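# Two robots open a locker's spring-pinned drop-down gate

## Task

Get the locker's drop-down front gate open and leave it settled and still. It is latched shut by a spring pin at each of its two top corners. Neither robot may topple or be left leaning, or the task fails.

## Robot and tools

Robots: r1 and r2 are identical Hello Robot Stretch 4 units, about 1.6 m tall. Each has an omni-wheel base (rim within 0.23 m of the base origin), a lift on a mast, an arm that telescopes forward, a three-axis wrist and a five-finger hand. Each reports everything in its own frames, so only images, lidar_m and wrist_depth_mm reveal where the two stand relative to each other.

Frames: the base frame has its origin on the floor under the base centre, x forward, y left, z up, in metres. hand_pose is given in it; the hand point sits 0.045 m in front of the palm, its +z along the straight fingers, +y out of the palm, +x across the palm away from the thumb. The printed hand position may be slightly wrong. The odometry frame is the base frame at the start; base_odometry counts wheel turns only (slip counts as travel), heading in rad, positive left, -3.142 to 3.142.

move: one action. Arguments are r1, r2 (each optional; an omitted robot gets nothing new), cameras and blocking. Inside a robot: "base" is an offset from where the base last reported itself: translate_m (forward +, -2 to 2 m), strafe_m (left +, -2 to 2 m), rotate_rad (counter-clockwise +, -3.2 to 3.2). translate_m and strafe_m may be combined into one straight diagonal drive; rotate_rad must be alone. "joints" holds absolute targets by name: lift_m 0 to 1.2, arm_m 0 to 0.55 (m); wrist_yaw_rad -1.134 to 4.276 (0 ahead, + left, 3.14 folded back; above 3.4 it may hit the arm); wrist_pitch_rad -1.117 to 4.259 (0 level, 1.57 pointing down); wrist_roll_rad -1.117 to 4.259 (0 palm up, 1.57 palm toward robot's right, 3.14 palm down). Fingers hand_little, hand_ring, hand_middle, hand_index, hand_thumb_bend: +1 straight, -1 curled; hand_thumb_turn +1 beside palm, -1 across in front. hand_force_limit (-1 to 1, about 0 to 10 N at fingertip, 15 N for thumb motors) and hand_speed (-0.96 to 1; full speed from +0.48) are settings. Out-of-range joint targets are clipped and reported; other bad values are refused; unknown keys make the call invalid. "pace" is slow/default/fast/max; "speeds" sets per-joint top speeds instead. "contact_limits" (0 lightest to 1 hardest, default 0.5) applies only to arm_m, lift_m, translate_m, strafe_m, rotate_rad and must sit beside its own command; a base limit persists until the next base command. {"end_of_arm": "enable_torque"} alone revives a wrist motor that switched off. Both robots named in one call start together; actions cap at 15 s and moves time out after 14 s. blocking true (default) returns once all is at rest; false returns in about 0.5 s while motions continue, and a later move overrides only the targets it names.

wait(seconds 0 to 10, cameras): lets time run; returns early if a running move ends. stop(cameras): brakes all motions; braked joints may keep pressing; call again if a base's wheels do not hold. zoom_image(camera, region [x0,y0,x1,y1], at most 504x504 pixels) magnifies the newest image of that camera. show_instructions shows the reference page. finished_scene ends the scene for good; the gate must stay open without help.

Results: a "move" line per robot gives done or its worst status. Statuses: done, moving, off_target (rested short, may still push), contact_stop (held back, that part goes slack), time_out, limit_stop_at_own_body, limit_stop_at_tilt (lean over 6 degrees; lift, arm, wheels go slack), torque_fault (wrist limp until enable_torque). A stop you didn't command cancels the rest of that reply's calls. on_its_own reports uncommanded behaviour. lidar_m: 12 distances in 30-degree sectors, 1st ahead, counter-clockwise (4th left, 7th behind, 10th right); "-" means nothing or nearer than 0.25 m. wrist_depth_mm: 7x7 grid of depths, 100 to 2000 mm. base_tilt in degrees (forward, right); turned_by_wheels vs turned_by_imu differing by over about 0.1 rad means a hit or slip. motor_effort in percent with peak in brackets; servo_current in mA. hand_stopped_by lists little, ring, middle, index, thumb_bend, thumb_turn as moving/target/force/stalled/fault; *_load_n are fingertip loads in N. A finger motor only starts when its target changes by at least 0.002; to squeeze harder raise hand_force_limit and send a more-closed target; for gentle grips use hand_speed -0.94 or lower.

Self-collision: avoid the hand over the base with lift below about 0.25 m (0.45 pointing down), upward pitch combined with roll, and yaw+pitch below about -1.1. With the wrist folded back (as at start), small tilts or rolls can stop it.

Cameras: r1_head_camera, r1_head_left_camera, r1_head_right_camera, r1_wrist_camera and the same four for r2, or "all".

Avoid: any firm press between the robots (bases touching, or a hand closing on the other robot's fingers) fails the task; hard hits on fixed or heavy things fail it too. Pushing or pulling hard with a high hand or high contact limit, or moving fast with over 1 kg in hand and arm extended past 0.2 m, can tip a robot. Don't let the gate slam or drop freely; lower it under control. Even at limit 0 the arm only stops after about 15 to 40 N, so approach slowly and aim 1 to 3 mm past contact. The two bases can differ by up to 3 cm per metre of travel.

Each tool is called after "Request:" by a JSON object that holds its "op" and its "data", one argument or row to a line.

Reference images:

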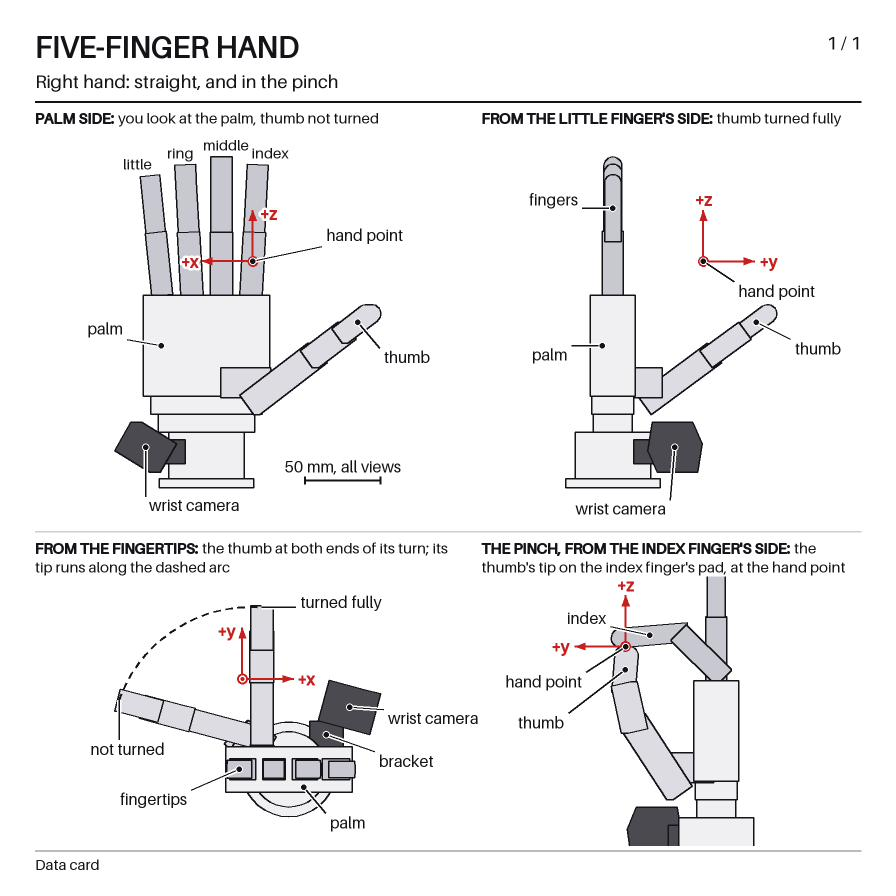

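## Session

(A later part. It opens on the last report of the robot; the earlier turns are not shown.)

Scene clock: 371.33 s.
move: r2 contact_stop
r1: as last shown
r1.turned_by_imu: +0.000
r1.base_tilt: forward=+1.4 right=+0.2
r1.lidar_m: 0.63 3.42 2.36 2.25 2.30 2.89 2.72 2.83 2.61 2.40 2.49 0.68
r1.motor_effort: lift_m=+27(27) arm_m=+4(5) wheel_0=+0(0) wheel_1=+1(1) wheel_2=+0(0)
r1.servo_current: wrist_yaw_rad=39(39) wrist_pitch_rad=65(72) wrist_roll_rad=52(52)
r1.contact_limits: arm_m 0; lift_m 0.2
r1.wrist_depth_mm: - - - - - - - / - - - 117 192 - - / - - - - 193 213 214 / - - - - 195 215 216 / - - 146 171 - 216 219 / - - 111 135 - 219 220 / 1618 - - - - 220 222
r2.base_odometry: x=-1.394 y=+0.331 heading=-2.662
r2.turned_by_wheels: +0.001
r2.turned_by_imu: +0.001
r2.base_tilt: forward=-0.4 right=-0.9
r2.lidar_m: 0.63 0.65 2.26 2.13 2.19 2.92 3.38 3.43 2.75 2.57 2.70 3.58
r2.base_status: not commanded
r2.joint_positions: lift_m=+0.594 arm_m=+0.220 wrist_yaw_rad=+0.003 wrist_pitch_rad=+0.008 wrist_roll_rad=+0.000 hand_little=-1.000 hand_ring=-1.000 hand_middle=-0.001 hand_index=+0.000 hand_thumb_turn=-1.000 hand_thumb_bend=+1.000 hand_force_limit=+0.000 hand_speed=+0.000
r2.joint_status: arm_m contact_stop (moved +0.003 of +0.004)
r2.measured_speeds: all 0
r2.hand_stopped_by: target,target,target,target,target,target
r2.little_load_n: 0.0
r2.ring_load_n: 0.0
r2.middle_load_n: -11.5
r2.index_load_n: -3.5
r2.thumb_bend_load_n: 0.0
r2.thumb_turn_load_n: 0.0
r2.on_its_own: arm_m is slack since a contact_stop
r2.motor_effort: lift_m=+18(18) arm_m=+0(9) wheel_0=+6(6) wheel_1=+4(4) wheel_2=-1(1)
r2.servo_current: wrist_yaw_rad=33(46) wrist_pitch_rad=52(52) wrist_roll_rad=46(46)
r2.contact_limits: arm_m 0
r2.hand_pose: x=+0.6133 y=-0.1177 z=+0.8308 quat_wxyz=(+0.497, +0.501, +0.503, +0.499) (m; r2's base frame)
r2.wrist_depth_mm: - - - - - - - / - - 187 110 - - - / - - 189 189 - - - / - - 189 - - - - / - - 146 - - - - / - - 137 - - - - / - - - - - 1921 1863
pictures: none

Request:
{"op": "move", "data": {
  "r2": {"joints": {"arm_m": 0.2165}, "speeds": {"arm_m": 0.03}}
}}

Request:
{"op": "move", "data": {
  "r2": {"joints": {"lift_m": 0.604}, "speeds": {"lift_m": 0.03}, "contact_limits": {"lift_m": 0.2}},
  "cameras": ["r2_head_camera"]
}}

Request:
{"op": "zoom_image", "data": {
  "camera": "r2_head_camera",
  "region": [240, 370, 270, 400]
}}

Request:
{"op": "move", "data": {
  "r2": {"joints": {"lift_m": 0.611}, "speeds": {"lift_m": 0.03}, "contact_limits": {"lift_m": 0.2}},
  "cameras": ["r2_head_camera"]
}}

Request:
{"op": "zoom_image", "data": {
  "camera": "r2_head_camera",
  "region": [240, 370, 270, 400]
}}

Scene clock: 387.37 s.
move: r2 done
r1: as last shown
r1.turned_by_imu: -0.001
r1.base_tilt: forward=+1.6 right=+0.2
r1.lidar_m: 0.62 3.38 2.40 2.24 2.30 2.90 2.74 2.81 2.61 2.40 2.49 0.67
r1.motor_effort: lift_m=+27(27) arm_m=+4(5) wheel_0=+0(0) wheel_1=+1(2) wheel_2=+0(0)
r1.servo_current: wrist_yaw_rad=39(46) wrist_pitch_rad=65(78) wrist_roll_rad=52(52)
r1.contact_limits: arm_m 0; lift_m 0.2
r1.wrist_depth_mm: - - - - - - - / - - - 117 192 - - / - - - - 193 213 215 / - - - - 195 215 216 / - - 146 171 - 216 218 / - - 110 134 - 218 220 / 1661 - - - - 220 222
r2.base_odometry: x=-1.395 y=+0.331 heading=-2.663
r2.turned_by_wheels: -0.001
r2.turned_by_imu: -0.001
r2.base_tilt: forward=-0.4 right=-0.9
r2.lidar_m: 0.62 0.66 2.22 2.12 2.22 2.91 3.36 3.40 2.72 2.61 2.69 3.57
r2.base_status: not commanded
r2.joint_positions: lift_m=+0.594 arm_m=+0.217 wrist_yaw_rad=+0.003 wrist_pitch_rad=+0.008 wrist_roll_rad=+0.000 hand_little=-1.000 hand_ring=-1.000 hand_middle=+0.000 hand_index=+0.000 hand_thumb_turn=-1.000 hand_thumb_bend=+1.000 hand_force_limit=+0.000 hand_speed=+0.000
r2.joint_status: all done
r2.measured_speeds: all 0
r2.hand_stopped_by: target,target,target,target,target,target
r2.little_load_n: 0.0
r2.ring_load_n: 0.0
r2.middle_load_n: 0.0
r2.index_load_n: 0.0
r2.thumb_bend_load_n: 0.0
r2.thumb_turn_load_n: 0.0
r2.motor_effort: lift_m=+18(18) arm_m=-5(6) wheel_0=+0(5) wheel_1=+2(4) wheel_2=+0(1)
r2.servo_current: wrist_yaw_rad=39(39) wrist_pitch_rad=33(52) wrist_roll_rad=33(46)
r2.hand_pose: x=+0.6097 y=-0.1177 z=+0.8308 quat_wxyz=(+0.497, +0.501, +0.503, +0.499) (m; r2's base frame)
r2.wrist_depth_mm: - - - - - - - / - - 190 110 - - - / - - 191 191 - - - / - - 191 - - - - / - - 145 - - - - / - - 137 - - - - / - - - - - 1983 1808
pictures: none

Scene clock: 388.10 s.
move: r2 done
r1: as last shown
r1.turned_by_imu: +0.000
r1.base_tilt: forward=+1.5 right=+0.2
r1.lidar_m: 0.61 3.45 2.37 2.25 2.32 2.90 2.73 2.84 2.62 2.40 2.48 0.68
r1.motor_effort: lift_m=+27(27) arm_m=+4(4) wheel_0=+0(0) wheel_1=+2(2) wheel_2=+0(0)
r1.servo_current: wrist_yaw_rad=39(39) wrist_pitch_rad=46(78) wrist_roll_rad=46(52)
r1.contact_limits: arm_m 0; lift_m 0.2
r1.wrist_depth_mm: - - - - - - - / - - - 117 191 - - / - - - - 193 213 215 / - - - - 195 214 216 / - - 146 171 - 216 218 / - - 111 134 - 218 220 / 1576 - - - - 220 221
r2.base_odometry: x=-1.395 y=+0.331 heading=-2.663
r2.turned_by_wheels: +0.000
r2.turned_by_imu: +0.000
r2.base_tilt: forward=-0.4 right=-0.9
r2.lidar_m: 0.62 0.67 2.24 2.13 2.20 2.93 3.36 3.42 2.72 2.61 2.69 3.59
r2.base_status: not commanded
r2.joint_positions: lift_m=+0.604 arm_m=+0.217 wrist_yaw_rad=+0.003 wrist_pitch_rad=+0.008 wrist_roll_rad=+0.000 hand_little=-1.000 hand_ring=-1.000 hand_middle=+0.000 hand_index=+0.000 hand_thumb_turn=-1.000 hand_thumb_bend=+1.000 hand_force_limit=+0.000 hand_speed=+0.000
r2.joint_status: all done
r2.measured_speeds: all 0
r2.hand_stopped_by: target,target,target,target,target,target
r2.little_load_n: 0.0
r2.ring_load_n: 0.0
r2.middle_load_n: 0.0
r2.index_load_n: 0.0
r2.thumb_bend_load_n: -0.5
r2.thumb_turn_load_n: 0.0
r2.motor_effort: lift_m=+25(26) arm_m=-4(5) wheel_0=+0(0) wheel_1=+2(2) wheel_2=+0(0)
r2.servo_current: wrist_yaw_rad=39(46) wrist_pitch_rad=59(59) wrist_roll_rad=39(39)
r2.contact_limits: lift_m 0.2
r2.hand_pose: x=+0.6097 y=-0.1177 z=+0.8402 quat_wxyz=(+0.497, +0.501, +0.503, +0.499) (m; r2's base frame)
r2.wrist_depth_mm: - - - - - - - / - - 189 110 - - - / - - 190 190 - - - / - - 191 - - - - / - - 145 - - - - / - - 137 - - - - / - - - - - 1921 1808
pictures: r2_head_camera

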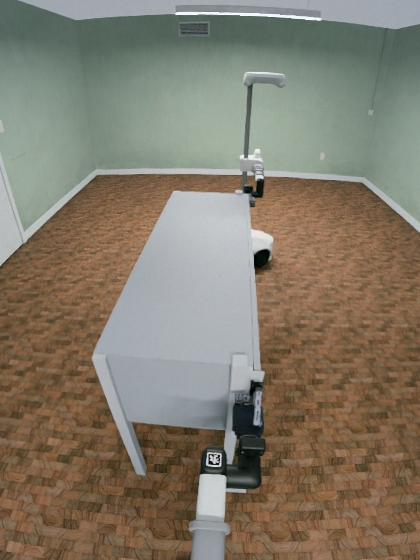

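Scaled by 16.800 from the camera's 420x560 image, which has a finer 1200x1600 frame.

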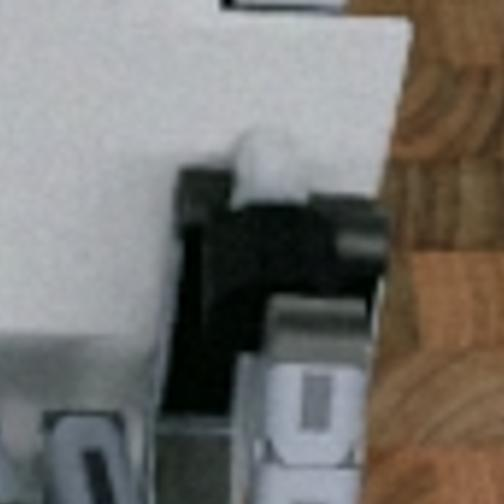

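Scene clock: 388.73 s.
move: r2 done
r1: as last shown
r1.base_tilt: forward=+1.4 right=+0.1
r1.lidar_m: 0.62 3.41 2.39 2.23 2.32 2.90 2.73 2.82 2.61 2.41 2.48 0.67
r1.motor_effort: lift_m=+27(27) arm_m=+4(5) wheel_0=+0(0) wheel_1=+1(2) wheel_2=+0(0)
r1.servo_current: wrist_yaw_rad=39(46) wrist_pitch_rad=72(85) wrist_roll_rad=46(52)
r1.contact_limits: arm_m 0; lift_m 0.2
r1.wrist_depth_mm: - - - - - - - / - - - 118 191 - - / - - - - 193 213 214 / - - - - 195 215 216 / - - 146 171 - 217 217 / - - 111 134 - 218 220 / 1576 - - - - 220 220
r2.base_odometry: x=-1.395 y=+0.331 heading=-2.663
r2.turned_by_wheels: +0.000
r2.turned_by_imu: +0.000
r2.base_tilt: forward=-0.4 right=-0.9
r2.lidar_m: 0.63 0.67 2.25 2.14 2.22 2.90 3.39 3.43 2.71 2.61 2.72 3.58
r2.base_status: not commanded
r2.joint_positions: lift_m=+0.610 arm_m=+0.217 wrist_yaw_rad=+0.003 wrist_pitch_rad=+0.013 wrist_roll_rad=+0.000 hand_little=-1.000 hand_ring=-1.000 hand_middle=+0.000 hand_index=+0.000 hand_thumb_turn=-1.000 hand_thumb_bend=+1.000 hand_force_limit=+0.000 hand_speed=+0.000
r2.joint_status: all done
r2.measured_speeds: all 0
r2.hand_stopped_by: target,target,target,target,target,target
r2.little_load_n: 0.0
r2.ring_load_n: 0.0
r2.middle_load_n: 1.0
r2.index_load_n: 0.0
r2.thumb_bend_load_n: 0.0
r2.thumb_turn_load_n: 0.0
r2.motor_effort: lift_m=+28(29) arm_m=-4(4) wheel_0=+0(0) wheel_1=+2(3) wheel_2=+1(1)
r2.servo_current: wrist_yaw_rad=39(46) wrist_pitch_rad=65(72) wrist_roll_rad=46(46)
r2.contact_limits: lift_m 0.2
r2.hand_pose: x=+0.6099 y=-0.1177 z=+0.8458 quat_wxyz=(+0.496, +0.503, +0.504, +0.497) (m; r2's base frame)
r2.wrist_depth_mm: - - - - - - - / - - 188 112 - - - / - - 189 189 - - - / - - 190 - - - - / - - 145 - - - - / - - 137 - - - - / - - - - - 1808 1708
pictures: r2_head_camera

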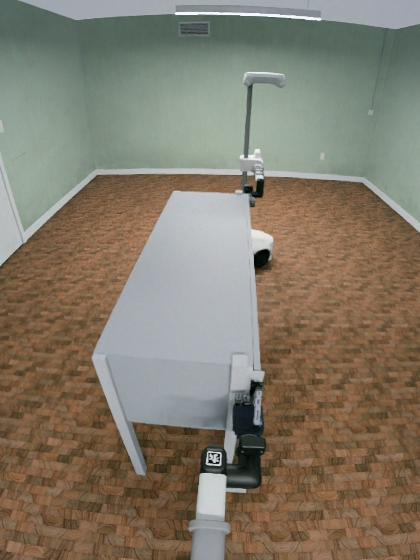

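Scaled by 16.800 from the camera's 420x560 image, which has a finer 1200x1600 frame.

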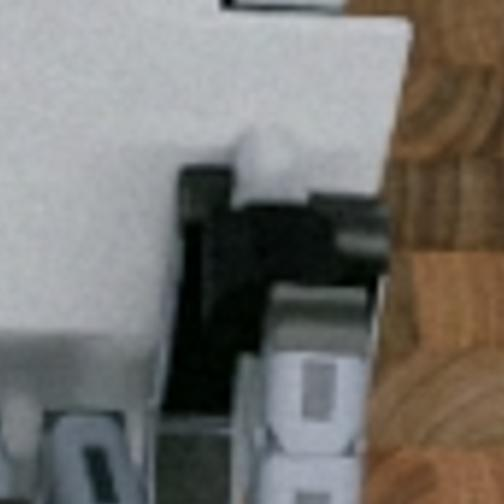

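Request:
{"op": "move", "data": {
  "r2": {"joints": {"lift_m": 0.596}, "speeds": {"lift_m": 0.03}},
  "cameras": ["r2_head_camera"]
}}

Request:
{"op": "zoom_image", "data": {
  "camera": "r2_head_camera",
  "region": [240, 370, 270, 400]
}}

Request:
{"op": "move", "data": {
  "r2": {"joints": {"hand_index": 0.08}},
  "cameras": ["r2_head_camera"]
}}

Request:
{"op": "zoom_image", "data": {
  "camera": "r2_head_camera",
  "region": [240, 370, 270, 400]
}}

Request:
{"op": "move", "data": {
  "r2": {"joints": {"lift_m": 0.608}, "speeds": {"lift_m": 0.03}, "contact_limits": {"lift_m": 0.2}},
  "cameras": ["r2_head_camera"]
}}

Request:
{"op": "zoom_image", "data": {
  "camera": "r2_head_camera",
  "region": [240, 370, 270, 400]
}}

Scene clock: 419.43 s.
move: r2 done
r1: as last shown
r1.turned_by_imu: -0.001
r1.base_tilt: forward=+1.5 right=+0.2
r1.lidar_m: 0.62 3.43 2.39 2.24 2.31 2.91 2.76 2.79 2.61 2.40 2.50 0.65
r1.motor_effort: lift_m=+27(27) arm_m=+5(5) wheel_0=+0(0) wheel_1=+1(2) wheel_2=+0(0)
r1.servo_current: wrist_yaw_rad=39(46) wrist_pitch_rad=52(78) wrist_roll_rad=52(52)
r1.contact_limits: arm_m 0; lift_m 0.2
r1.wrist_depth_mm: - - - - - - - / - - - 117 192 - - / - - - - 193 213 214 / - - - - 195 213 216 / - - 146 171 - 216 218 / - - 110 134 - 218 220 / 1618 - - - - 220 222
r2.base_odometry: x=-1.395 y=+0.331 heading=-2.663
r2.turned_by_wheels: +0.000
r2.turned_by_imu: +0.000
r2.base_tilt: forward=-0.4 right=-0.9
r2.lidar_m: 0.63 0.66 2.26 2.12 2.20 2.93 3.35 3.42 2.75 2.58 2.70 3.57
r2.base_status: not commanded
r2.joint_positions: lift_m=+0.596 arm_m=+0.217 wrist_yaw_rad=+0.003 wrist_pitch_rad=+0.010 wrist_roll_rad=+0.000 hand_little=-1.000 hand_ring=-1.000 hand_middle=+0.000 hand_index=+0.000 hand_thumb_turn=-1.000 hand_thumb_bend=+1.000 hand_force_limit=+0.000 hand_speed=+0.000
r2.joint_status: all done
r2.measured_speeds: all 0
r2.hand_stopped_by: target,target,target,target,target,target
r2.little_load_n: 0.0
r2.ring_load_n: 0.0
r2.middle_load_n: 0.0
r2.index_load_n: 0.0
r2.thumb_bend_load_n: 0.0
r2.thumb_turn_load_n: 0.0
r2.motor_effort: lift_m=+17(26) arm_m=-4(4) wheel_0=+0(0) wheel_1=+2(3) wheel_2=+0(1)
r2.servo_current: wrist_yaw_rad=39(46) wrist_pitch_rad=52(72) wrist_roll_rad=33(52)
r2.hand_pose: x=+0.6097 y=-0.1177 z=+0.8325 quat_wxyz=(+0.497, +0.502, +0.503, +0.498) (m; r2's base frame)
r2.wrist_depth_mm: - - - - - - - / - - 190 112 - - - / - - 191 190 - - - / - - 192 - - - - / - - 145 - - - - / - - 137 - - - - / - - - - - 1921 1863
pictures: r2_head_camera

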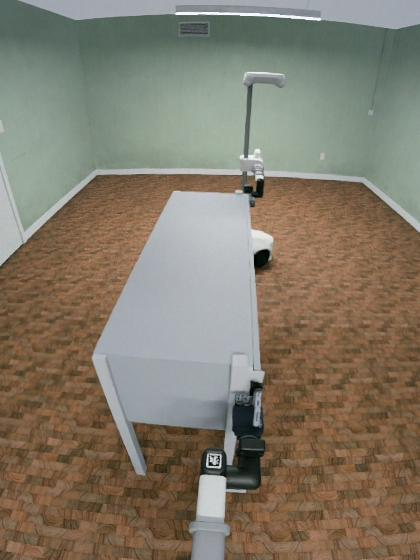

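Scaled by 16.800 from the camera's 420x560 image, which has a finer 1200x1600 frame.

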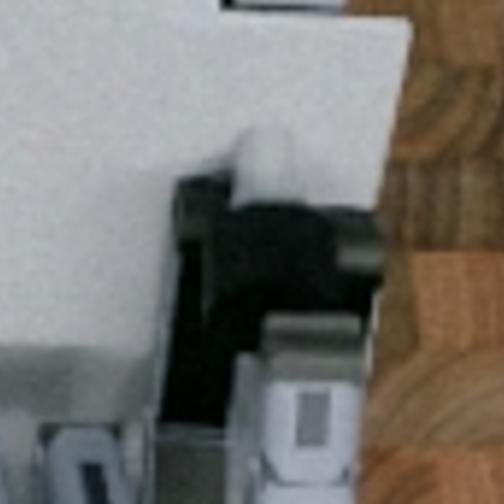

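Scene clock: 419.93 s.
move: r2 done
r1: as last shown
r1.turned_by_imu: +0.000
r1.base_tilt: forward=+1.5 right=+0.1
r1.lidar_m: 0.62 3.46 2.39 2.26 2.32 2.89 2.75 2.81 2.59 2.40 2.48 0.67
r1.motor_effort: lift_m=+27(27) arm_m=+5(5) wheel_0=+0(0) wheel_1=+2(2) wheel_2=+0(0)
r1.servo_current: wrist_yaw_rad=33(39) wrist_pitch_rad=78(78) wrist_roll_rad=52(52)
r1.contact_limits: arm_m 0; lift_m 0.2
r1.wrist_depth_mm: - - - - - - - / - - - 118 192 - - / - - - - 192 213 214 / - - - - 194 214 216 / - - 146 171 - 216 217 / - - 110 134 - 218 219 / 1576 - - - - 220 221
r2.base_odometry: x=-1.394 y=+0.331 heading=-2.663
r2.turned_by_wheels: +0.000
r2.turned_by_imu: +0.000
r2.base_tilt: forward=-0.4 right=-0.9
r2.lidar_m: 0.61 0.68 2.26 2.13 2.19 2.94 3.38 3.41 2.73 2.62 2.68 3.58
r2.base_status: not commanded
r2.joint_positions: lift_m=+0.596 arm_m=+0.216 wrist_yaw_rad=+0.003 wrist_pitch_rad=+0.006 wrist_roll_rad=+0.000 hand_little=-1.000 hand_ring=-1.000 hand_middle=+0.000 hand_index=+0.077 hand_thumb_turn=-1.000 hand_thumb_bend=+1.000 hand_force_limit=+0.000 hand_speed=+0.000
r2.joint_status: all done
r2.measured_speeds: all 0
r2.hand_stopped_by: target,target,target,target,target,target
r2.little_load_n: 0.0
r2.ring_load_n: 0.0
r2.middle_load_n: 0.0
r2.index_load_n: -10.0
r2.thumb_bend_load_n: 0.0
r2.thumb_turn_load_n: 0.0
r2.motor_effort: lift_m=+17(18) arm_m=+5(5) wheel_0=+5(5) wheel_1=+3(4) wheel_2=-1(1)
r2.servo_current: wrist_yaw_rad=33(46) wrist_pitch_rad=26(52) wrist_roll_rad=33(52)
r2.hand_pose: x=+0.6094 y=-0.1177 z=+0.8333 quat_wxyz=(+0.498, +0.501, +0.502, +0.499) (m; r2's base frame)
r2.wrist_depth_mm: - - - - - - - / - - 191 112 - - - / - - 193 104 - - - / - - 193 - - - - / - - 145 - - - - / - - 137 - - - - / - - - - - 1983 1863
pictures: r2_head_camera

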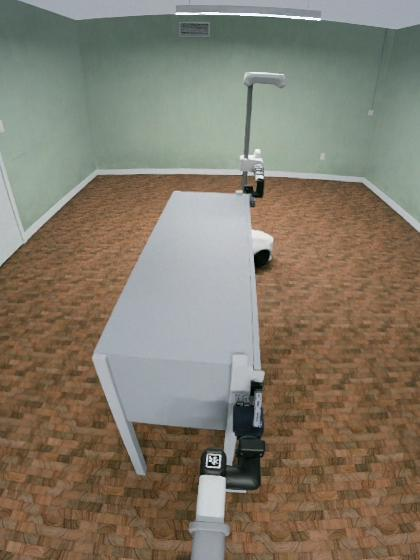

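Scaled by 16.800 from the camera's 420x560 image, which has a finer 1200x1600 frame.

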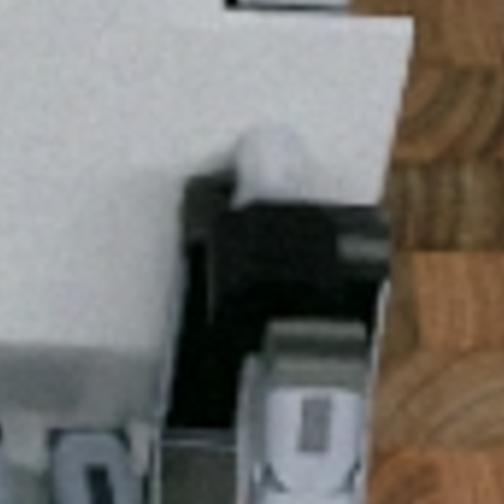

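Scene clock: 420.73 s.
move: r2 done
r1.base_odometry: x=+0.496 y=-1.111 heading=-0.549
r1.turned_by_wheels: +0.000
r1.turned_by_imu: +0.000
r1.base_tilt: forward=+1.4 right=+0.2
r1.lidar_m: 0.63 3.43 2.38 2.24 2.31 2.90 2.76 2.83 2.59 2.40 2.49 0.68
r1.base_status: not commanded
r1.joint_positions: lift_m=+0.607 arm_m=+0.226 wrist_yaw_rad=+0.003 wrist_pitch_rad=+0.012 wrist_roll_rad=+0.000 hand_little=-1.000 hand_ring=-1.000 hand_middle=+0.000 hand_index=+0.000 hand_thumb_turn=-1.000 hand_thumb_bend=+1.000 hand_force_limit=+0.000 hand_speed=+0.000
r1.joint_status: not commanded
r1.measured_speeds: all 0
r1.hand_stopped_by: target,target,target,target,target,target
r1.little_load_n: 0.0
r1.ring_load_n: 0.0
r1.middle_load_n: 1.0
r1.index_load_n: 3.0
r1.thumb_bend_load_n: 0.0
r1.thumb_turn_load_n: 0.0
r1.motor_effort: lift_m=+27(27) arm_m=+4(5) wheel_0=+0(0) wheel_1=+1(2) wheel_2=+0(0)
r1.servo_current: wrist_yaw_rad=39(46) wrist_pitch_rad=59(78) wrist_roll_rad=46(52)
r1.contact_limits: arm_m 0; lift_m 0.2
r1.hand_pose: x=+0.6193 y=-0.1177 z=+0.8431 quat_wxyz=(+0.496, +0.502, +0.504, +0.498) (m; r1's base frame)
r1.wrist_depth_mm: - - - - - - - / - - - 117 192 - - / - - - - 193 213 215 / - - - - 195 214 216 / - - 146 171 - 216 218 / - - 110 135 - 218 220 / 1618 - - - - 221 221
r2.base_odometry: x=-1.394 y=+0.331 heading=-2.663
r2.turned_by_wheels: +0.000
r2.turned_by_imu: +0.000
r2.base_tilt: forward=-0.4 right=-0.9
r2.lidar_m: 0.62 0.66 2.26 2.14 2.21 2.88 3.36 3.42 2.74 2.61 2.72 3.58
r2.base_status: not commanded
r2.joint_positions: lift_m=+0.607 arm_m=+0.216 wrist_yaw_rad=+0.002 wrist_pitch_rad=+0.010 wrist_roll_rad=+0.000 hand_little=-1.000 hand_ring=-1.000 hand_middle=+0.000 hand_index=+0.077 hand_thumb_turn=-1.000 hand_thumb_bend=+1.000 hand_force_limit=+0.000 hand_speed=+0.000
r2.joint_status: all done
r2.measured_speeds: all 0
r2.hand_stopped_by: target,target,target,target,target,target
r2.little_load_n: 0.0
r2.ring_load_n: 0.0
r2.middle_load_n: 0.5
r2.index_load_n: -11.0
r2.thumb_bend_load_n: 0.0
r2.thumb_turn_load_n: 0.0
r2.motor_effort: lift_m=+28(29) arm_m=+5(5) wheel_0=+5(5) wheel_1=+3(4) wheel_2=-1(2)
r2.servo_current: wrist_yaw_rad=39(46) wrist_pitch_rad=46(52) wrist_roll_rad=26(52)
r2.contact_limits: lift_m 0.2
r2.hand_pose: x=+0.6095 y=-0.1179 z=+0.8436 quat_wxyz=(+0.497, +0.502, +0.503, +0.498) (m; r2's base frame)
r2.wrist_depth_mm: - - - - - - - / - - 189 112 - - - / - - 191 105 - - - / - - 192 - - - - / - - 145 - - - - / - - 137 - - - - / - - - - - 1863 1756
pictures: r2_head_camera

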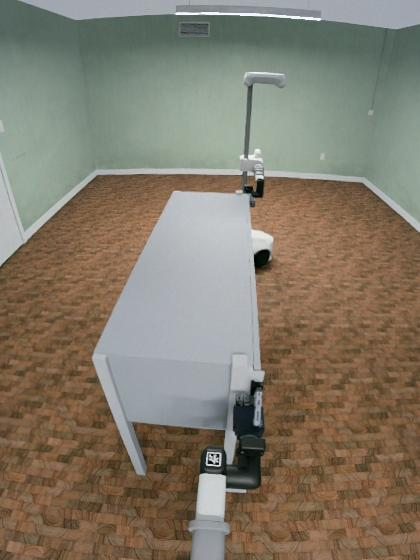

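Scaled by 16.800 from the camera's 420x560 image, which has a finer 1200x1600 frame.

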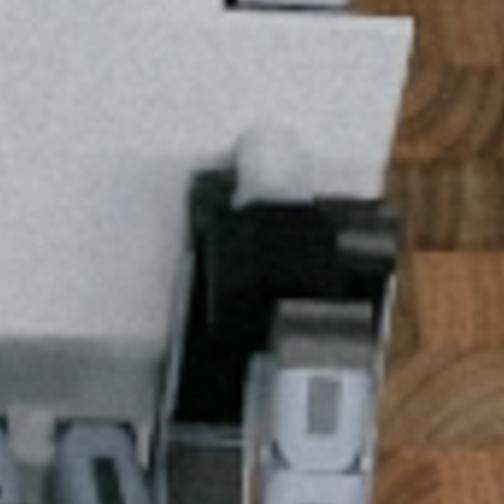

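Request:
{"op": "move", "data": {
  "r2": {"joints": {"hand_index": 0.0}}
}}

Request:
{"op": "move", "data": {
  "r2": {"joints": {"arm_m": 0.206}, "speeds": {"arm_m": 0.03}},
  "r1": {"joints": {"arm_m": 0.218}, "speeds": {"arm_m": 0.03}},
  "cameras": ["r1_head_camera", "r2_head_camera"]
}}

Request:
{"op": "zoom_image", "data": {
  "camera": "r1_head_camera",
  "region": [225, 355, 255, 385]
}}

Request:
{"op": "zoom_image", "data": {
  "camera": "r2_head_camera",
  "region": [240, 370, 270, 400]
}}

Scene clock: 439.47 s.
move: r2 done
r1: as last shown
r1.turned_by_imu: -0.001
r1.lidar_m: 0.62 3.42 2.38 2.24 2.32 2.87 2.74 2.78 2.63 2.42 2.50 0.67
r1.motor_effort: lift_m=+27(27) arm_m=+4(4) wheel_0=+0(0) wheel_1=+1(2) wheel_2=+0(0)
r1.servo_current: wrist_yaw_rad=39(46) wrist_pitch_rad=59(72) wrist_roll_rad=46(52)
r1.contact_limits: arm_m 0; lift_m 0.2
r1.wrist_depth_mm: - - - - - - - / - - - 117 191 - - / - - - - 193 213 215 / - - - - 195 215 216 / - - 146 171 - 216 217 / - - 110 134 - 218 220 / 1661 - - - - 221 222
r2.base_odometry: x=-1.395 y=+0.331 heading=-2.663
r2.turned_by_wheels: +0.000
r2.turned_by_imu: +0.000
r2.base_tilt: forward=-0.3 right=-0.9
r2.lidar_m: 0.62 0.67 2.26 2.12 2.22 2.92 3.38 3.43 2.72 2.61 2.67 3.59
r2.base_status: not commanded
r2.joint_positions: lift_m=+0.607 arm_m=+0.216 wrist_yaw_rad=+0.002 wrist_pitch_rad=+0.011 wrist_roll_rad=+0.000 hand_little=-1.000 hand_ring=-1.000 hand_middle=+0.000 hand_index=+0.000 hand_thumb_turn=-1.000 hand_thumb_bend=+1.000 hand_force_limit=+0.000 hand_speed=+0.000
r2.joint_status: all done
r2.measured_speeds: all 0
r2.hand_stopped_by: target,target,target,target,target,target
r2.little_load_n: 0.0
r2.ring_load_n: 0.0
r2.middle_load_n: 1.0
r2.index_load_n: 0.0
r2.thumb_bend_load_n: 0.0
r2.thumb_turn_load_n: 0.0
r2.motor_effort: lift_m=+27(28) arm_m=+5(5) wheel_0=+0(5) wheel_1=+2(3) wheel_2=+1(2)
r2.servo_current: wrist_yaw_rad=39(46) wrist_pitch_rad=39(65) wrist_roll_rad=52(52)
r2.contact_limits: lift_m 0.2
r2.hand_pose: x=+0.6096 y=-0.1179 z=+0.8434 quat_wxyz=(+0.497, +0.502, +0.503, +0.498) (m; r2's base frame)
r2.wrist_depth_mm: - - - - - - - / - - 189 112 - - - / - - 190 155 - - - / - - 192 - - - - / - - 145 - - - - / - - 137 - - - - / - - - - - 1808 1756
pictures: none

Scene clock: 440.17 s.
move: r1 done; r2 done
r1.base_odometry: x=+0.496 y=-1.111 heading=-0.549
r1.turned_by_wheels: +0.000
r1.turned_by_imu: +0.000
r1.base_tilt: forward=+1.5 right=+0.2
r1.lidar_m: 0.63 3.41 2.36 2.24 2.34 2.90 2.76 2.81 2.59 2.38 2.47 0.66
r1.base_status: not commanded
r1.joint_positions: lift_m=+0.607 arm_m=+0.218 wrist_yaw_rad=+0.003 wrist_pitch_rad=+0.012 wrist_roll_rad=+0.000 hand_little=-1.000 hand_ring=-1.000 hand_middle=+0.001 hand_index=+0.001 hand_thumb_turn=-1.000 hand_thumb_bend=+1.000 hand_force_limit=+0.000 hand_speed=+0.000
r1.joint_status: all done
r1.measured_speeds: all 0
r1.hand_stopped_by: target,target,target,target,target,target
r1.little_load_n: 0.0
r1.ring_load_n: 0.0
r1.middle_load_n: 11.0
r1.index_load_n: 14.5
r1.thumb_bend_load_n: 0.0
r1.thumb_turn_load_n: 0.0
r1.motor_effort: lift_m=+27(27) arm_m=-9(9) wheel_0=+0(0) wheel_1=+1(2) wheel_2=+3(3)
r1.servo_current: wrist_yaw_rad=39(39) wrist_pitch_rad=65(91) wrist_roll_rad=46(52)
r1.contact_limits: lift_m 0.2
r1.hand_pose: x=+0.6118 y=-0.1177 z=+0.8431 quat_wxyz=(+0.496, +0.502, +0.504, +0.498) (m; r1's base frame)
r1.wrist_depth_mm: - - - - - - - / - - - 118 198 - - / - - - - 200 219 221 / - - - - 200 221 223 / - - 146 171 - 223 224 / - - 110 135 - 225 226 / 1618 - - - - 227 229
r2.base_odometry: x=-1.395 y=+0.331 heading=-2.663
r2.turned_by_wheels: +0.000
r2.turned_by_imu: +0.000
r2.base_tilt: forward=-0.3 right=-0.9
r2.lidar_m: 0.63 0.67 2.27 2.14 2.19 2.92 3.34 3.42 2.71 2.60 2.72 3.58
r2.base_status: not commanded
r2.joint_positions: lift_m=+0.607 arm_m=+0.206 wrist_yaw_rad=+0.002 wrist_pitch_rad=+0.012 wrist_roll_rad=+0.000 hand_little=-1.000 hand_ring=-1.000 hand_middle=+0.001 hand_index=+0.000 hand_thumb_turn=-1.000 hand_thumb_bend=+1.000 hand_force_limit=+0.000 hand_speed=+0.000
r2.joint_status: all done
r2.measured_speeds: all 0
r2.hand_stopped_by: target,target,target,target,target,target
r2.little_load_n: 0.0
r2.ring_load_n: 0.0
r2.middle_load_n: 10.5
r2.index_load_n: 0.5
r2.thumb_bend_load_n: 0.0
r2.thumb_turn_load_n: 0.0
r2.motor_effort: lift_m=+27(28) arm_m=-6(7) wheel_0=-2(2) wheel_1=+1(2) wheel_2=+2(2)
r2.servo_current: wrist_yaw_rad=46(46) wrist_pitch_rad=59(72) wrist_roll_rad=46(46)
r2.contact_limits: lift_m 0.2
r2.hand_pose: x=+0.5995 y=-0.1179 z=+0.8432 quat_wxyz=(+0.497, +0.503, +0.503, +0.497) (m; r2's base frame)
r2.wrist_depth_mm: - - - - - - - / - - 198 110 - - - / - - 199 200 - - - / - - 201 - - - - / - - 145 - - - - / - - 137 - - - - / - - - - - 1863 1708
pictures: r1_head_camera, r2_head_camera

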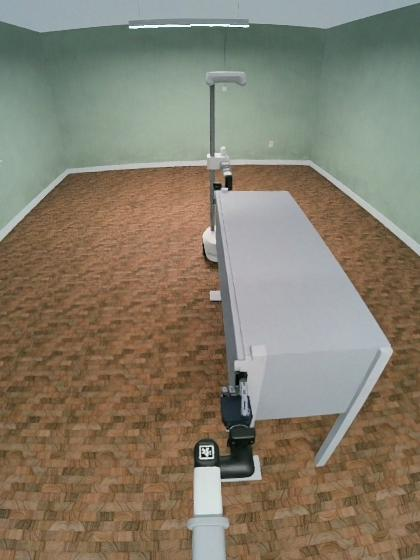

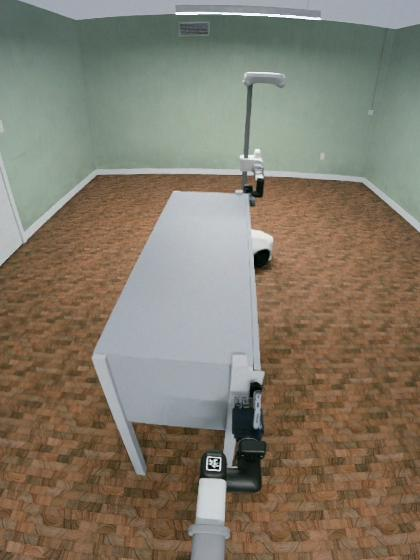

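Scaled by 16.800 from the camera's 420x560 image, which has a finer 1200x1600 frame.

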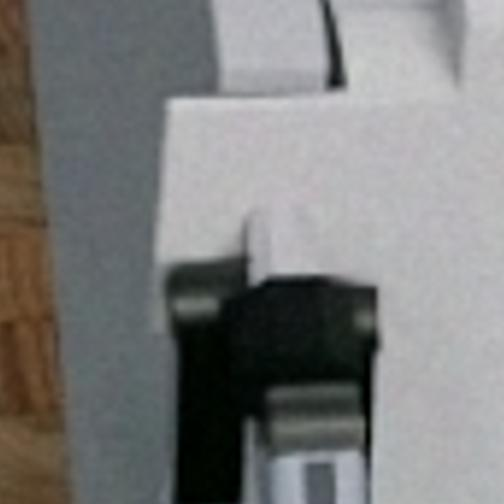

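Scaled by 16.800 from the camera's 420x560 image, which has a finer 1200x1600 frame.

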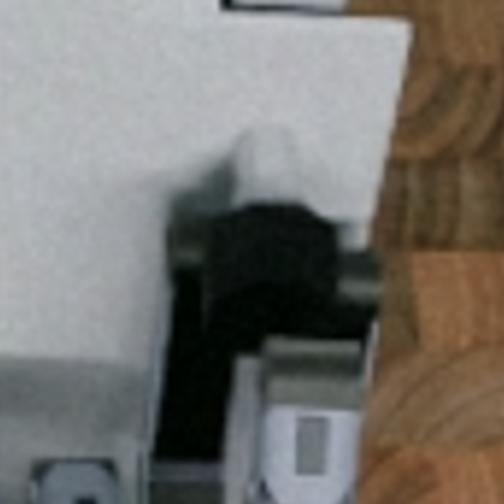

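Request:
{"op": "move", "data": {
  "r1": {"joints": {"arm_m": 0.212}, "speeds": {"arm_m": 0.03}},
  "r2": {"joints": {"arm_m": 0.213}, "speeds": {"arm_m": 0.03}},
  "cameras": ["r1_head_camera", "r2_head_camera"]
}}

Request:
{"op": "zoom_image", "data": {
  "camera": "r1_head_camera",
  "region": [225, 355, 255, 385]
}}

Scene clock: 451.57 s.
move: r1 done; r2 done
r1.base_odometry: x=+0.496 y=-1.111 heading=-0.549
r1.turned_by_wheels: +0.000
r1.turned_by_imu: -0.001
r1.base_tilt: forward=+1.4 right=+0.1
r1.lidar_m: 0.62 3.41 2.37 2.25 2.30 2.90 2.74 2.79 2.61 2.42 2.50 0.67
r1.base_status: not commanded
r1.joint_positions: lift_m=+0.607 arm_m=+0.213 wrist_yaw_rad=+0.003 wrist_pitch_rad=+0.012 wrist_roll_rad=+0.000 hand_little=-1.000 hand_ring=-1.000 hand_middle=+0.001 hand_index=+0.001 hand_thumb_turn=-1.000 hand_thumb_bend=+1.000 hand_force_limit=+0.000 hand_speed=+0.000
r1.joint_status: all done
r1.measured_speeds: all 0
r1.hand_stopped_by: target,target,target,target,target,target
r1.little_load_n: 0.0
r1.ring_load_n: 0.0
r1.middle_load_n: 14.0
r1.index_load_n: 19.5
r1.thumb_bend_load_n: 0.0
r1.thumb_turn_load_n: 0.0
r1.motor_effort: lift_m=+27(27) arm_m=-11(12) wheel_0=+0(0) wheel_1=+1(2) wheel_2=+4(4)
r1.servo_current: wrist_yaw_rad=39(46) wrist_pitch_rad=59(78) wrist_roll_rad=46(46)
r1.contact_limits: lift_m 0.2
r1.hand_pose: x=+0.6061 y=-0.1176 z=+0.8431 quat_wxyz=(+0.496, +0.502, +0.504, +0.498) (m; r1's base frame)
r1.wrist_depth_mm: - - - - - - - / - - - 117 204 - - / - - - 202 204 224 226 / - - - - 206 228 229 / - - 146 172 - 228 229 / - - 110 134 - 230 233 / 1661 - - - - 231 234
r2.base_odometry: x=-1.395 y=+0.331 heading=-2.663
r2.turned_by_wheels: +0.000
r2.turned_by_imu: +0.000
r2.base_tilt: forward=-0.4 right=-0.9
r2.lidar_m: 0.61 0.65 2.25 2.14 2.21 2.91 3.38 3.43 2.70 2.61 2.68 3.55
r2.base_status: not commanded
r2.joint_positions: lift_m=+0.607 arm_m=+0.213 wrist_yaw_rad=+0.002 wrist_pitch_rad=+0.012 wrist_roll_rad=+0.000 hand_little=-1.000 hand_ring=-1.000 hand_middle=+0.001 hand_index=+0.000 hand_thumb_turn=-1.000 hand_thumb_bend=+1.000 hand_force_limit=+0.000 hand_speed=+0.000
r2.joint_status: all done
r2.measured_speeds: all 0
r2.hand_stopped_by: target,target,target,target,target,target
r2.little_load_n: 0.0
r2.ring_load_n: 0.0
r2.middle_load_n: 2.5
r2.index_load_n: 0.0
r2.thumb_bend_load_n: -0.5
r2.thumb_turn_load_n: 0.0
r2.motor_effort: lift_m=+27(27) arm_m=+5(6) wheel_0=-1(2) wheel_1=+1(2) wheel_2=+1(2)
r2.servo_current: wrist_yaw_rad=39(46) wrist_pitch_rad=65(65) wrist_roll_rad=33(52)
r2.contact_limits: lift_m 0.2
r2.hand_pose: x=+0.6060 y=-0.1179 z=+0.8432 quat_wxyz=(+0.497, +0.503, +0.503, +0.497) (m; r2's base frame)
r2.wrist_depth_mm: - - - - - - - / - - 192 110 - - - / - - 193 192 - - - / - - 194 - - - - / - - 145 - - - - / - - 137 - - - - / - - - - - 1863 1756
pictures: r1_head_camera, r2_head_camera

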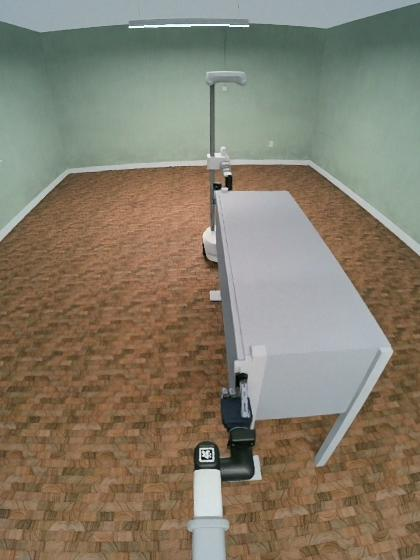

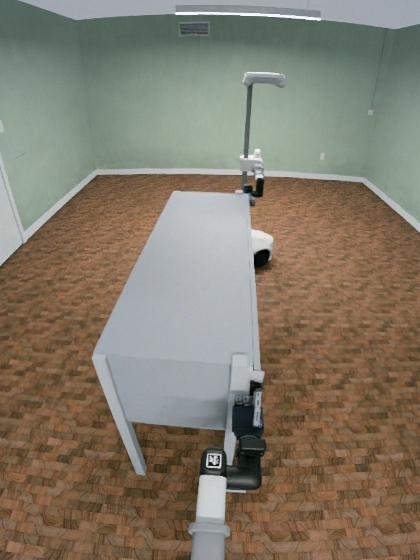

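Scaled by 16.800 from the camera's 420x560 image, which has a finer 1200x1600 frame.

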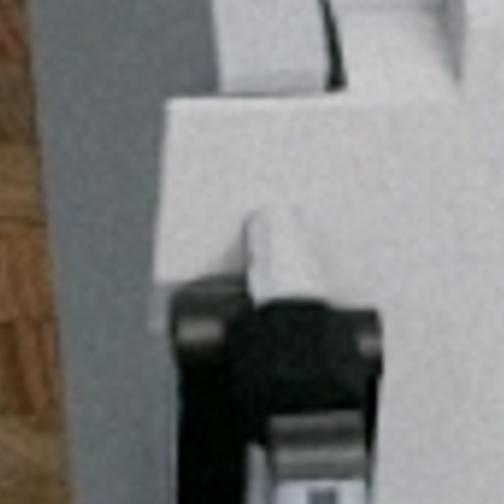

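Request:
{"op": "move", "data": {
  "r2": {"joints": {"arm_m": 0.216}, "speeds": {"arm_m": 0.03}}
}}

Request:
{"op": "move", "data": {
  "r2": {"joints": {"hand_index": -0.06, "hand_speed": -0.9}},
  "cameras": ["r2_head_camera"]
}}

Request:
{"op": "zoom_image", "data": {
  "camera": "r2_head_camera",
  "region": [240, 370, 270, 400]
}}

Request:
{"op": "move", "data": {
  "r2": {"joints": {"arm_m": 0.206}, "speeds": {"arm_m": 0.03}},
  "cameras": ["r2_head_camera"]
}}

Request:
{"op": "zoom_image", "data": {
  "camera": "r2_head_camera",
  "region": [240, 370, 270, 400]
}}

Scene clock: 476.50 s.
move: r2 done
r1: as last shown
r1.lidar_m: 0.62 3.41 2.39 2.23 2.32 2.85 2.72 2.81 2.60 2.37 2.49 0.68
r1.middle_load_n: 14.5
r1.index_load_n: 20.0
r1.motor_effort: lift_m=+27(27) arm_m=-11(11) wheel_0=+0(0) wheel_1=+1(1) wheel_2=+4(4)
r1.servo_current: wrist_yaw_rad=33(46) wrist_pitch_rad=65(65) wrist_roll_rad=39(52)
r1.contact_limits: lift_m 0.2
r1.wrist_depth_mm: - - - - - - - / - - - 118 204 - - / - - - 202 205 225 226 / - - - - 206 226 227 / - - 146 171 - 227 230 / - - 110 134 - 230 232 / 1618 - - - - 233 233
r2.base_odometry: x=-1.395 y=+0.331 heading=-2.663
r2.turned_by_wheels: +0.000
r2.turned_by_imu: +0.000
r2.base_tilt: forward=-0.4 right=-0.9
r2.lidar_m: 0.61 0.67 2.28 2.13 2.17 2.93 3.33 3.46 2.74 2.61 2.68 3.58
r2.base_status: not commanded
r2.joint_positions: lift_m=+0.607 arm_m=+0.216 wrist_yaw_rad=+0.002 wrist_pitch_rad=+0.012 wrist_roll_rad=+0.000 hand_little=-1.000 hand_ring=-1.000 hand_middle=+0.000 hand_index=+0.000 hand_thumb_turn=-1.000 hand_thumb_bend=+1.000 hand_force_limit=+0.000 hand_speed=+0.000
r2.joint_status: all done
r2.measured_speeds: all 0
r2.hand_stopped_by: target,target,target,target,target,target
r2.little_load_n: 0.0
r2.ring_load_n: 0.0
r2.middle_load_n: 1.0
r2.index_load_n: 0.0
r2.thumb_bend_load_n: 0.0
r2.thumb_turn_load_n: 0.0
r2.motor_effort: lift_m=+27(27) arm_m=+6(6) wheel_0=-1(1) wheel_1=+1(1) wheel_2=+2(2)
r2.servo_current: wrist_yaw_rad=33(46) wrist_pitch_rad=72(72) wrist_roll_rad=39(59)
r2.contact_limits: lift_m 0.2
r2.hand_pose: x=+0.6090 y=-0.1179 z=+0.8432 quat_wxyz=(+0.497, +0.503, +0.503, +0.497) (m; r2's base frame)
r2.wrist_depth_mm: - - - - - - - / - - 189 112 - - - / - - 190 190 - - - / - - 191 - - - - / - - 145 - - - - / - - 137 - - - - / - - - - - 1863 1708
pictures: none

Scene clock: 477.20 s.
move: r2 done
r1: as last shown
r1.turned_by_imu: +0.000
r1.base_tilt: forward=+1.5 right=+0.1
r1.lidar_m: 0.61 3.43 2.42 2.25 2.31 2.90 2.76 2.82 2.64 2.44 2.50 0.66
r1.little_load_n: -0.5
r1.index_load_n: 19.5
r1.thumb_turn_load_n: -0.5
r1.motor_effort: lift_m=+27(27) arm_m=-11(11) wheel_0=+0(0) wheel_1=+1(2) wheel_2=+4(4)
r1.servo_current: wrist_yaw_rad=39(46) wrist_pitch_rad=33(78) wrist_roll_rad=46(52)
r1.contact_limits: lift_m 0.2
r1.wrist_depth_mm: - - - - - - - / - - - 117 203 - - / - - - 203 205 224 226 / - - - - 206 228 228 / - - 146 172 - 228 229 / - - 110 134 - 231 231 / 1618 - - - - 232 234
r2.base_odometry: x=-1.395 y=+0.331 heading=-2.663
r2.turned_by_wheels: +0.000
r2.turned_by_imu: +0.000
r2.base_tilt: forward=-0.4 right=-0.9
r2.lidar_m: 0.62 0.66 2.25 2.13 2.20 2.91 3.37 3.43 2.73 2.60 2.70 3.57
r2.base_status: not commanded
r2.joint_positions: lift_m=+0.607 arm_m=+0.216 wrist_yaw_rad=+0.002 wrist_pitch_rad=+0.012 wrist_roll_rad=+0.000 hand_little=-1.000 hand_ring=-1.000 hand_middle=+0.000 hand_index=-0.060 hand_thumb_turn=-1.000 hand_thumb_bend=+1.000 hand_force_limit=+0.000 hand_speed=-0.900
r2.joint_status: all done
r2.measured_speeds: all 0
r2.hand_stopped_by: target,target,target,target,target,target
r2.little_load_n: 0.0
r2.ring_load_n: 0.0
r2.middle_load_n: 1.0
r2.index_load_n: 0.0
r2.thumb_bend_load_n: 0.0
r2.thumb_turn_load_n: 0.0
r2.motor_effort: lift_m=+27(27) arm_m=+6(6) wheel_0=-1(1) wheel_1=+1(2) wheel_2=+1(2)
r2.servo_current: wrist_yaw_rad=46(46) wrist_pitch_rad=65(65) wrist_roll_rad=33(52)
r2.contact_limits: lift_m 0.2
r2.hand_pose: x=+0.6090 y=-0.1179 z=+0.8432 quat_wxyz=(+0.497, +0.503, +0.503, +0.497) (m; r2's base frame)
r2.wrist_depth_mm: - - - - - - - / - - 189 112 - - - / - - 190 190 - - - / - - 191 - - - - / - - 146 - - - - / - - 137 - - - - / - - - - - 1863 1756
pictures: r2_head_camera

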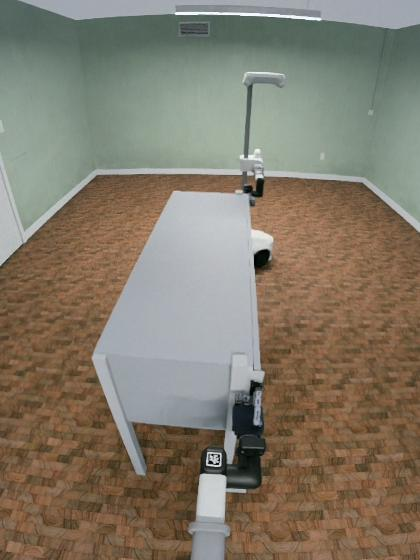

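Scaled by 16.800 from the camera's 420x560 image, which has a finer 1200x1600 frame.

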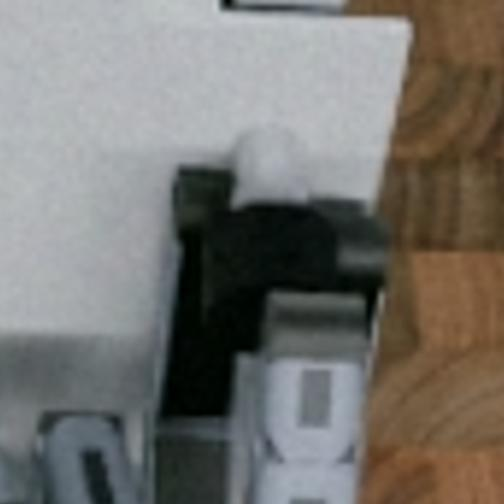

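Scene clock: 477.90 s.
move: r2 done
r1: as last shown
r1.lidar_m: 0.63 3.41 2.39 2.25 2.31 2.93 2.73 2.83 2.59 2.41 2.48 0.68
r1.little_load_n: 0.0
r1.thumb_bend_load_n: -0.5
r1.thumb_turn_load_n: 0.0
r1.servo_current: wrist_yaw_rad=39(46) wrist_pitch_rad=72(85) wrist_roll_rad=46(59)
r1.contact_limits: lift_m 0.2
r1.wrist_depth_mm: - - - - - - - / - - - 117 204 - - / - - - 204 205 225 226 / - - - - 206 227 228 / - - 146 172 - 229 229 / - - 110 134 - 230 232 / 1618 - - - - 233 234
r2.base_odometry: x=-1.395 y=+0.331 heading=-2.663
r2.turned_by_wheels: +0.000
r2.turned_by_imu: +0.000
r2.base_tilt: forward=-0.4 right=-0.9
r2.lidar_m: 0.62 0.66 2.28 2.14 2.16 2.92 3.39 3.44 2.73 2.58 2.67 3.59
r2.base_status: not commanded
r2.joint_positions: lift_m=+0.608 arm_m=+0.206 wrist_yaw_rad=+0.002 wrist_pitch_rad=+0.012 wrist_roll_rad=+0.000 hand_little=-1.000 hand_ring=-1.000 hand_middle=+0.001 hand_index=-0.059 hand_thumb_turn=-1.000 hand_thumb_bend=+1.000 hand_force_limit=+0.000 hand_speed=-0.900
r2.joint_status: all done
r2.measured_speeds: all 0
r2.hand_stopped_by: target,target,target,target,target,target
r2.little_load_n: 0.0
r2.ring_load_n: 0.0
r2.middle_load_n: 7.0
r2.index_load_n: 3.5
r2.thumb_bend_load_n: 0.0
r2.thumb_turn_load_n: 0.0
r2.motor_effort: lift_m=+26(27) arm_m=-7(9) wheel_0=+0(1) wheel_1=+1(2) wheel_2=+4(4)
r2.servo_current: wrist_yaw_rad=39(39) wrist_pitch_rad=72(72) wrist_roll_rad=39(52)
r2.contact_limits: lift_m 0.2
r2.hand_pose: x=+0.5996 y=-0.1179 z=+0.8433 quat_wxyz=(+0.497, +0.503, +0.503, +0.497) (m; r2's base frame)
r2.wrist_depth_mm: - - - - - - - / - - 197 110 - - - / - - 200 198 - - - / - - 200 - - - - / - - 146 - - - - / - - 137 - - - - / - - - - - 1921 1756
pictures: r2_head_camera

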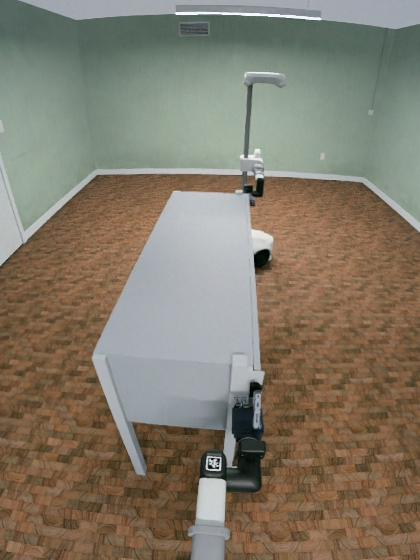

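Scaled by 16.800 from the camera's 420x560 image, which has a finer 1200x1600 frame.

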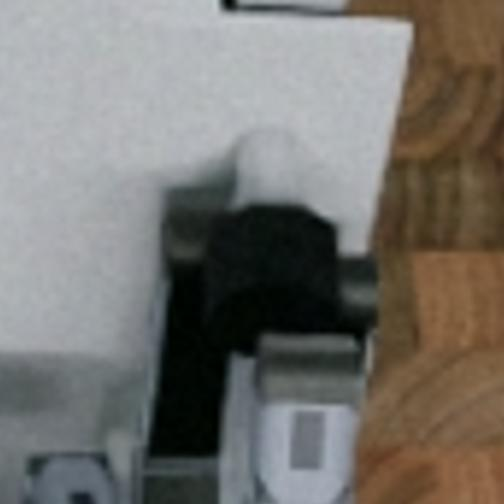

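Request:
{"op": "move", "data": {
  "r2": {"joints": {"arm_m": 0.2}, "speeds": {"arm_m": 0.03}},
  "cameras": ["r2_head_camera"]
}}

Request:
{"op": "zoom_image", "data": {
  "camera": "r2_head_camera",
  "region": [240, 370, 270, 400]
}}

Scene clock: 481.53 s.
move: r2 done
r1: as last shown
r1.turned_by_imu: -0.001
r1.base_tilt: forward=+1.5 right=+0.2
r1.lidar_m: 0.62 3.42 2.40 2.25 2.30 2.91 2.76 2.84 2.61 2.41 2.49 0.68
r1.thumb_bend_load_n: 0.0
r1.motor_effort: lift_m=+27(27) arm_m=-11(11) wheel_0=+0(0) wheel_1=+1(1) wheel_2=+4(4)
r1.servo_current: wrist_yaw_rad=39(46) wrist_pitch_rad=59(78) wrist_roll_rad=39(52)
r1.contact_limits: lift_m 0.2
r1.wrist_depth_mm: - - - - - - - / - - - 117 204 - - / - - - 203 204 225 227 / - - - - 206 227 229 / - - 146 171 - 228 229 / - - 110 135 - 230 231 / 1618 - - - - 232 233
r2.base_odometry: x=-1.395 y=+0.331 heading=-2.663
r2.turned_by_wheels: +0.000
r2.turned_by_imu: +0.000
r2.base_tilt: forward=-0.4 right=-0.8
r2.lidar_m: 0.63 0.69 2.24 2.14 2.21 2.92 3.37 3.43 2.72 2.61 2.70 3.55
r2.base_status: not commanded
r2.joint_positions: lift_m=+0.608 arm_m=+0.201 wrist_yaw_rad=+0.002 wrist_pitch_rad=+0.012 wrist_roll_rad=+0.000 hand_little=-1.000 hand_ring=-1.000 hand_middle=+0.002 hand_index=-0.059 hand_thumb_turn=-1.000 hand_thumb_bend=+1.000 hand_force_limit=+0.000 hand_speed=-0.900
r2.joint_status: all done
r2.measured_speeds: all 0
r2.hand_stopped_by: target,target,target,target,target,target
r2.little_load_n: 0.0
r2.ring_load_n: 0.0
r2.middle_load_n: 14.0
r2.index_load_n: 3.5
r2.thumb_bend_load_n: 0.0
r2.thumb_turn_load_n: 0.0
r2.motor_effort: lift_m=+26(26) arm_m=-9(9) wheel_0=-2(2) wheel_1=+1(2) wheel_2=+4(5)
r2.servo_current: wrist_yaw_rad=39(39) wrist_pitch_rad=46(65) wrist_roll_rad=52(52)
r2.contact_limits: lift_m 0.2
r2.hand_pose: x=+0.5938 y=-0.1179 z=+0.8433 quat_wxyz=(+0.497, +0.503, +0.503, +0.497) (m; r2's base frame)
r2.wrist_depth_mm: - - - - - - - / - - 204 110 - - - / - - 204 204 - - - / - - 205 - - - - / - - 145 - - - - / - - 137 - - - - / - - - - - 1863 1708
pictures: r2_head_camera

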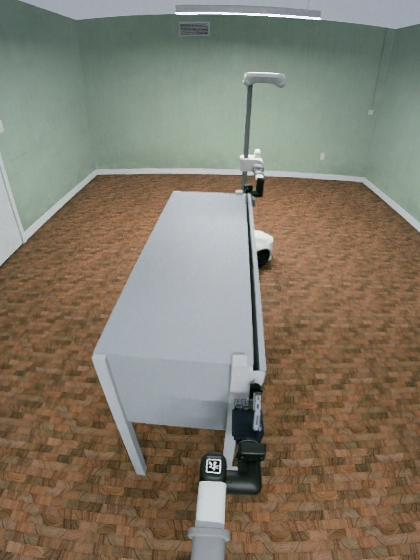

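Scaled by 16.800 from the camera's 420x560 image, which has a finer 1200x1600 frame.

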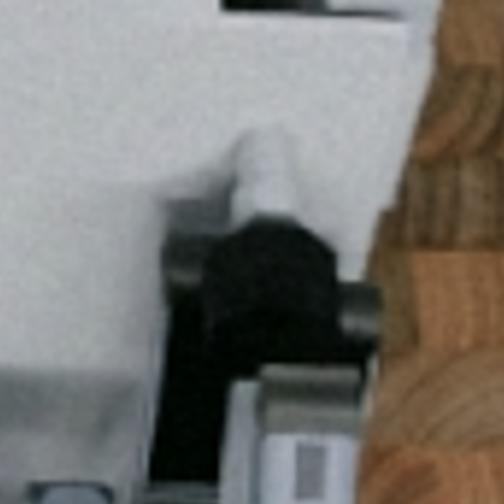

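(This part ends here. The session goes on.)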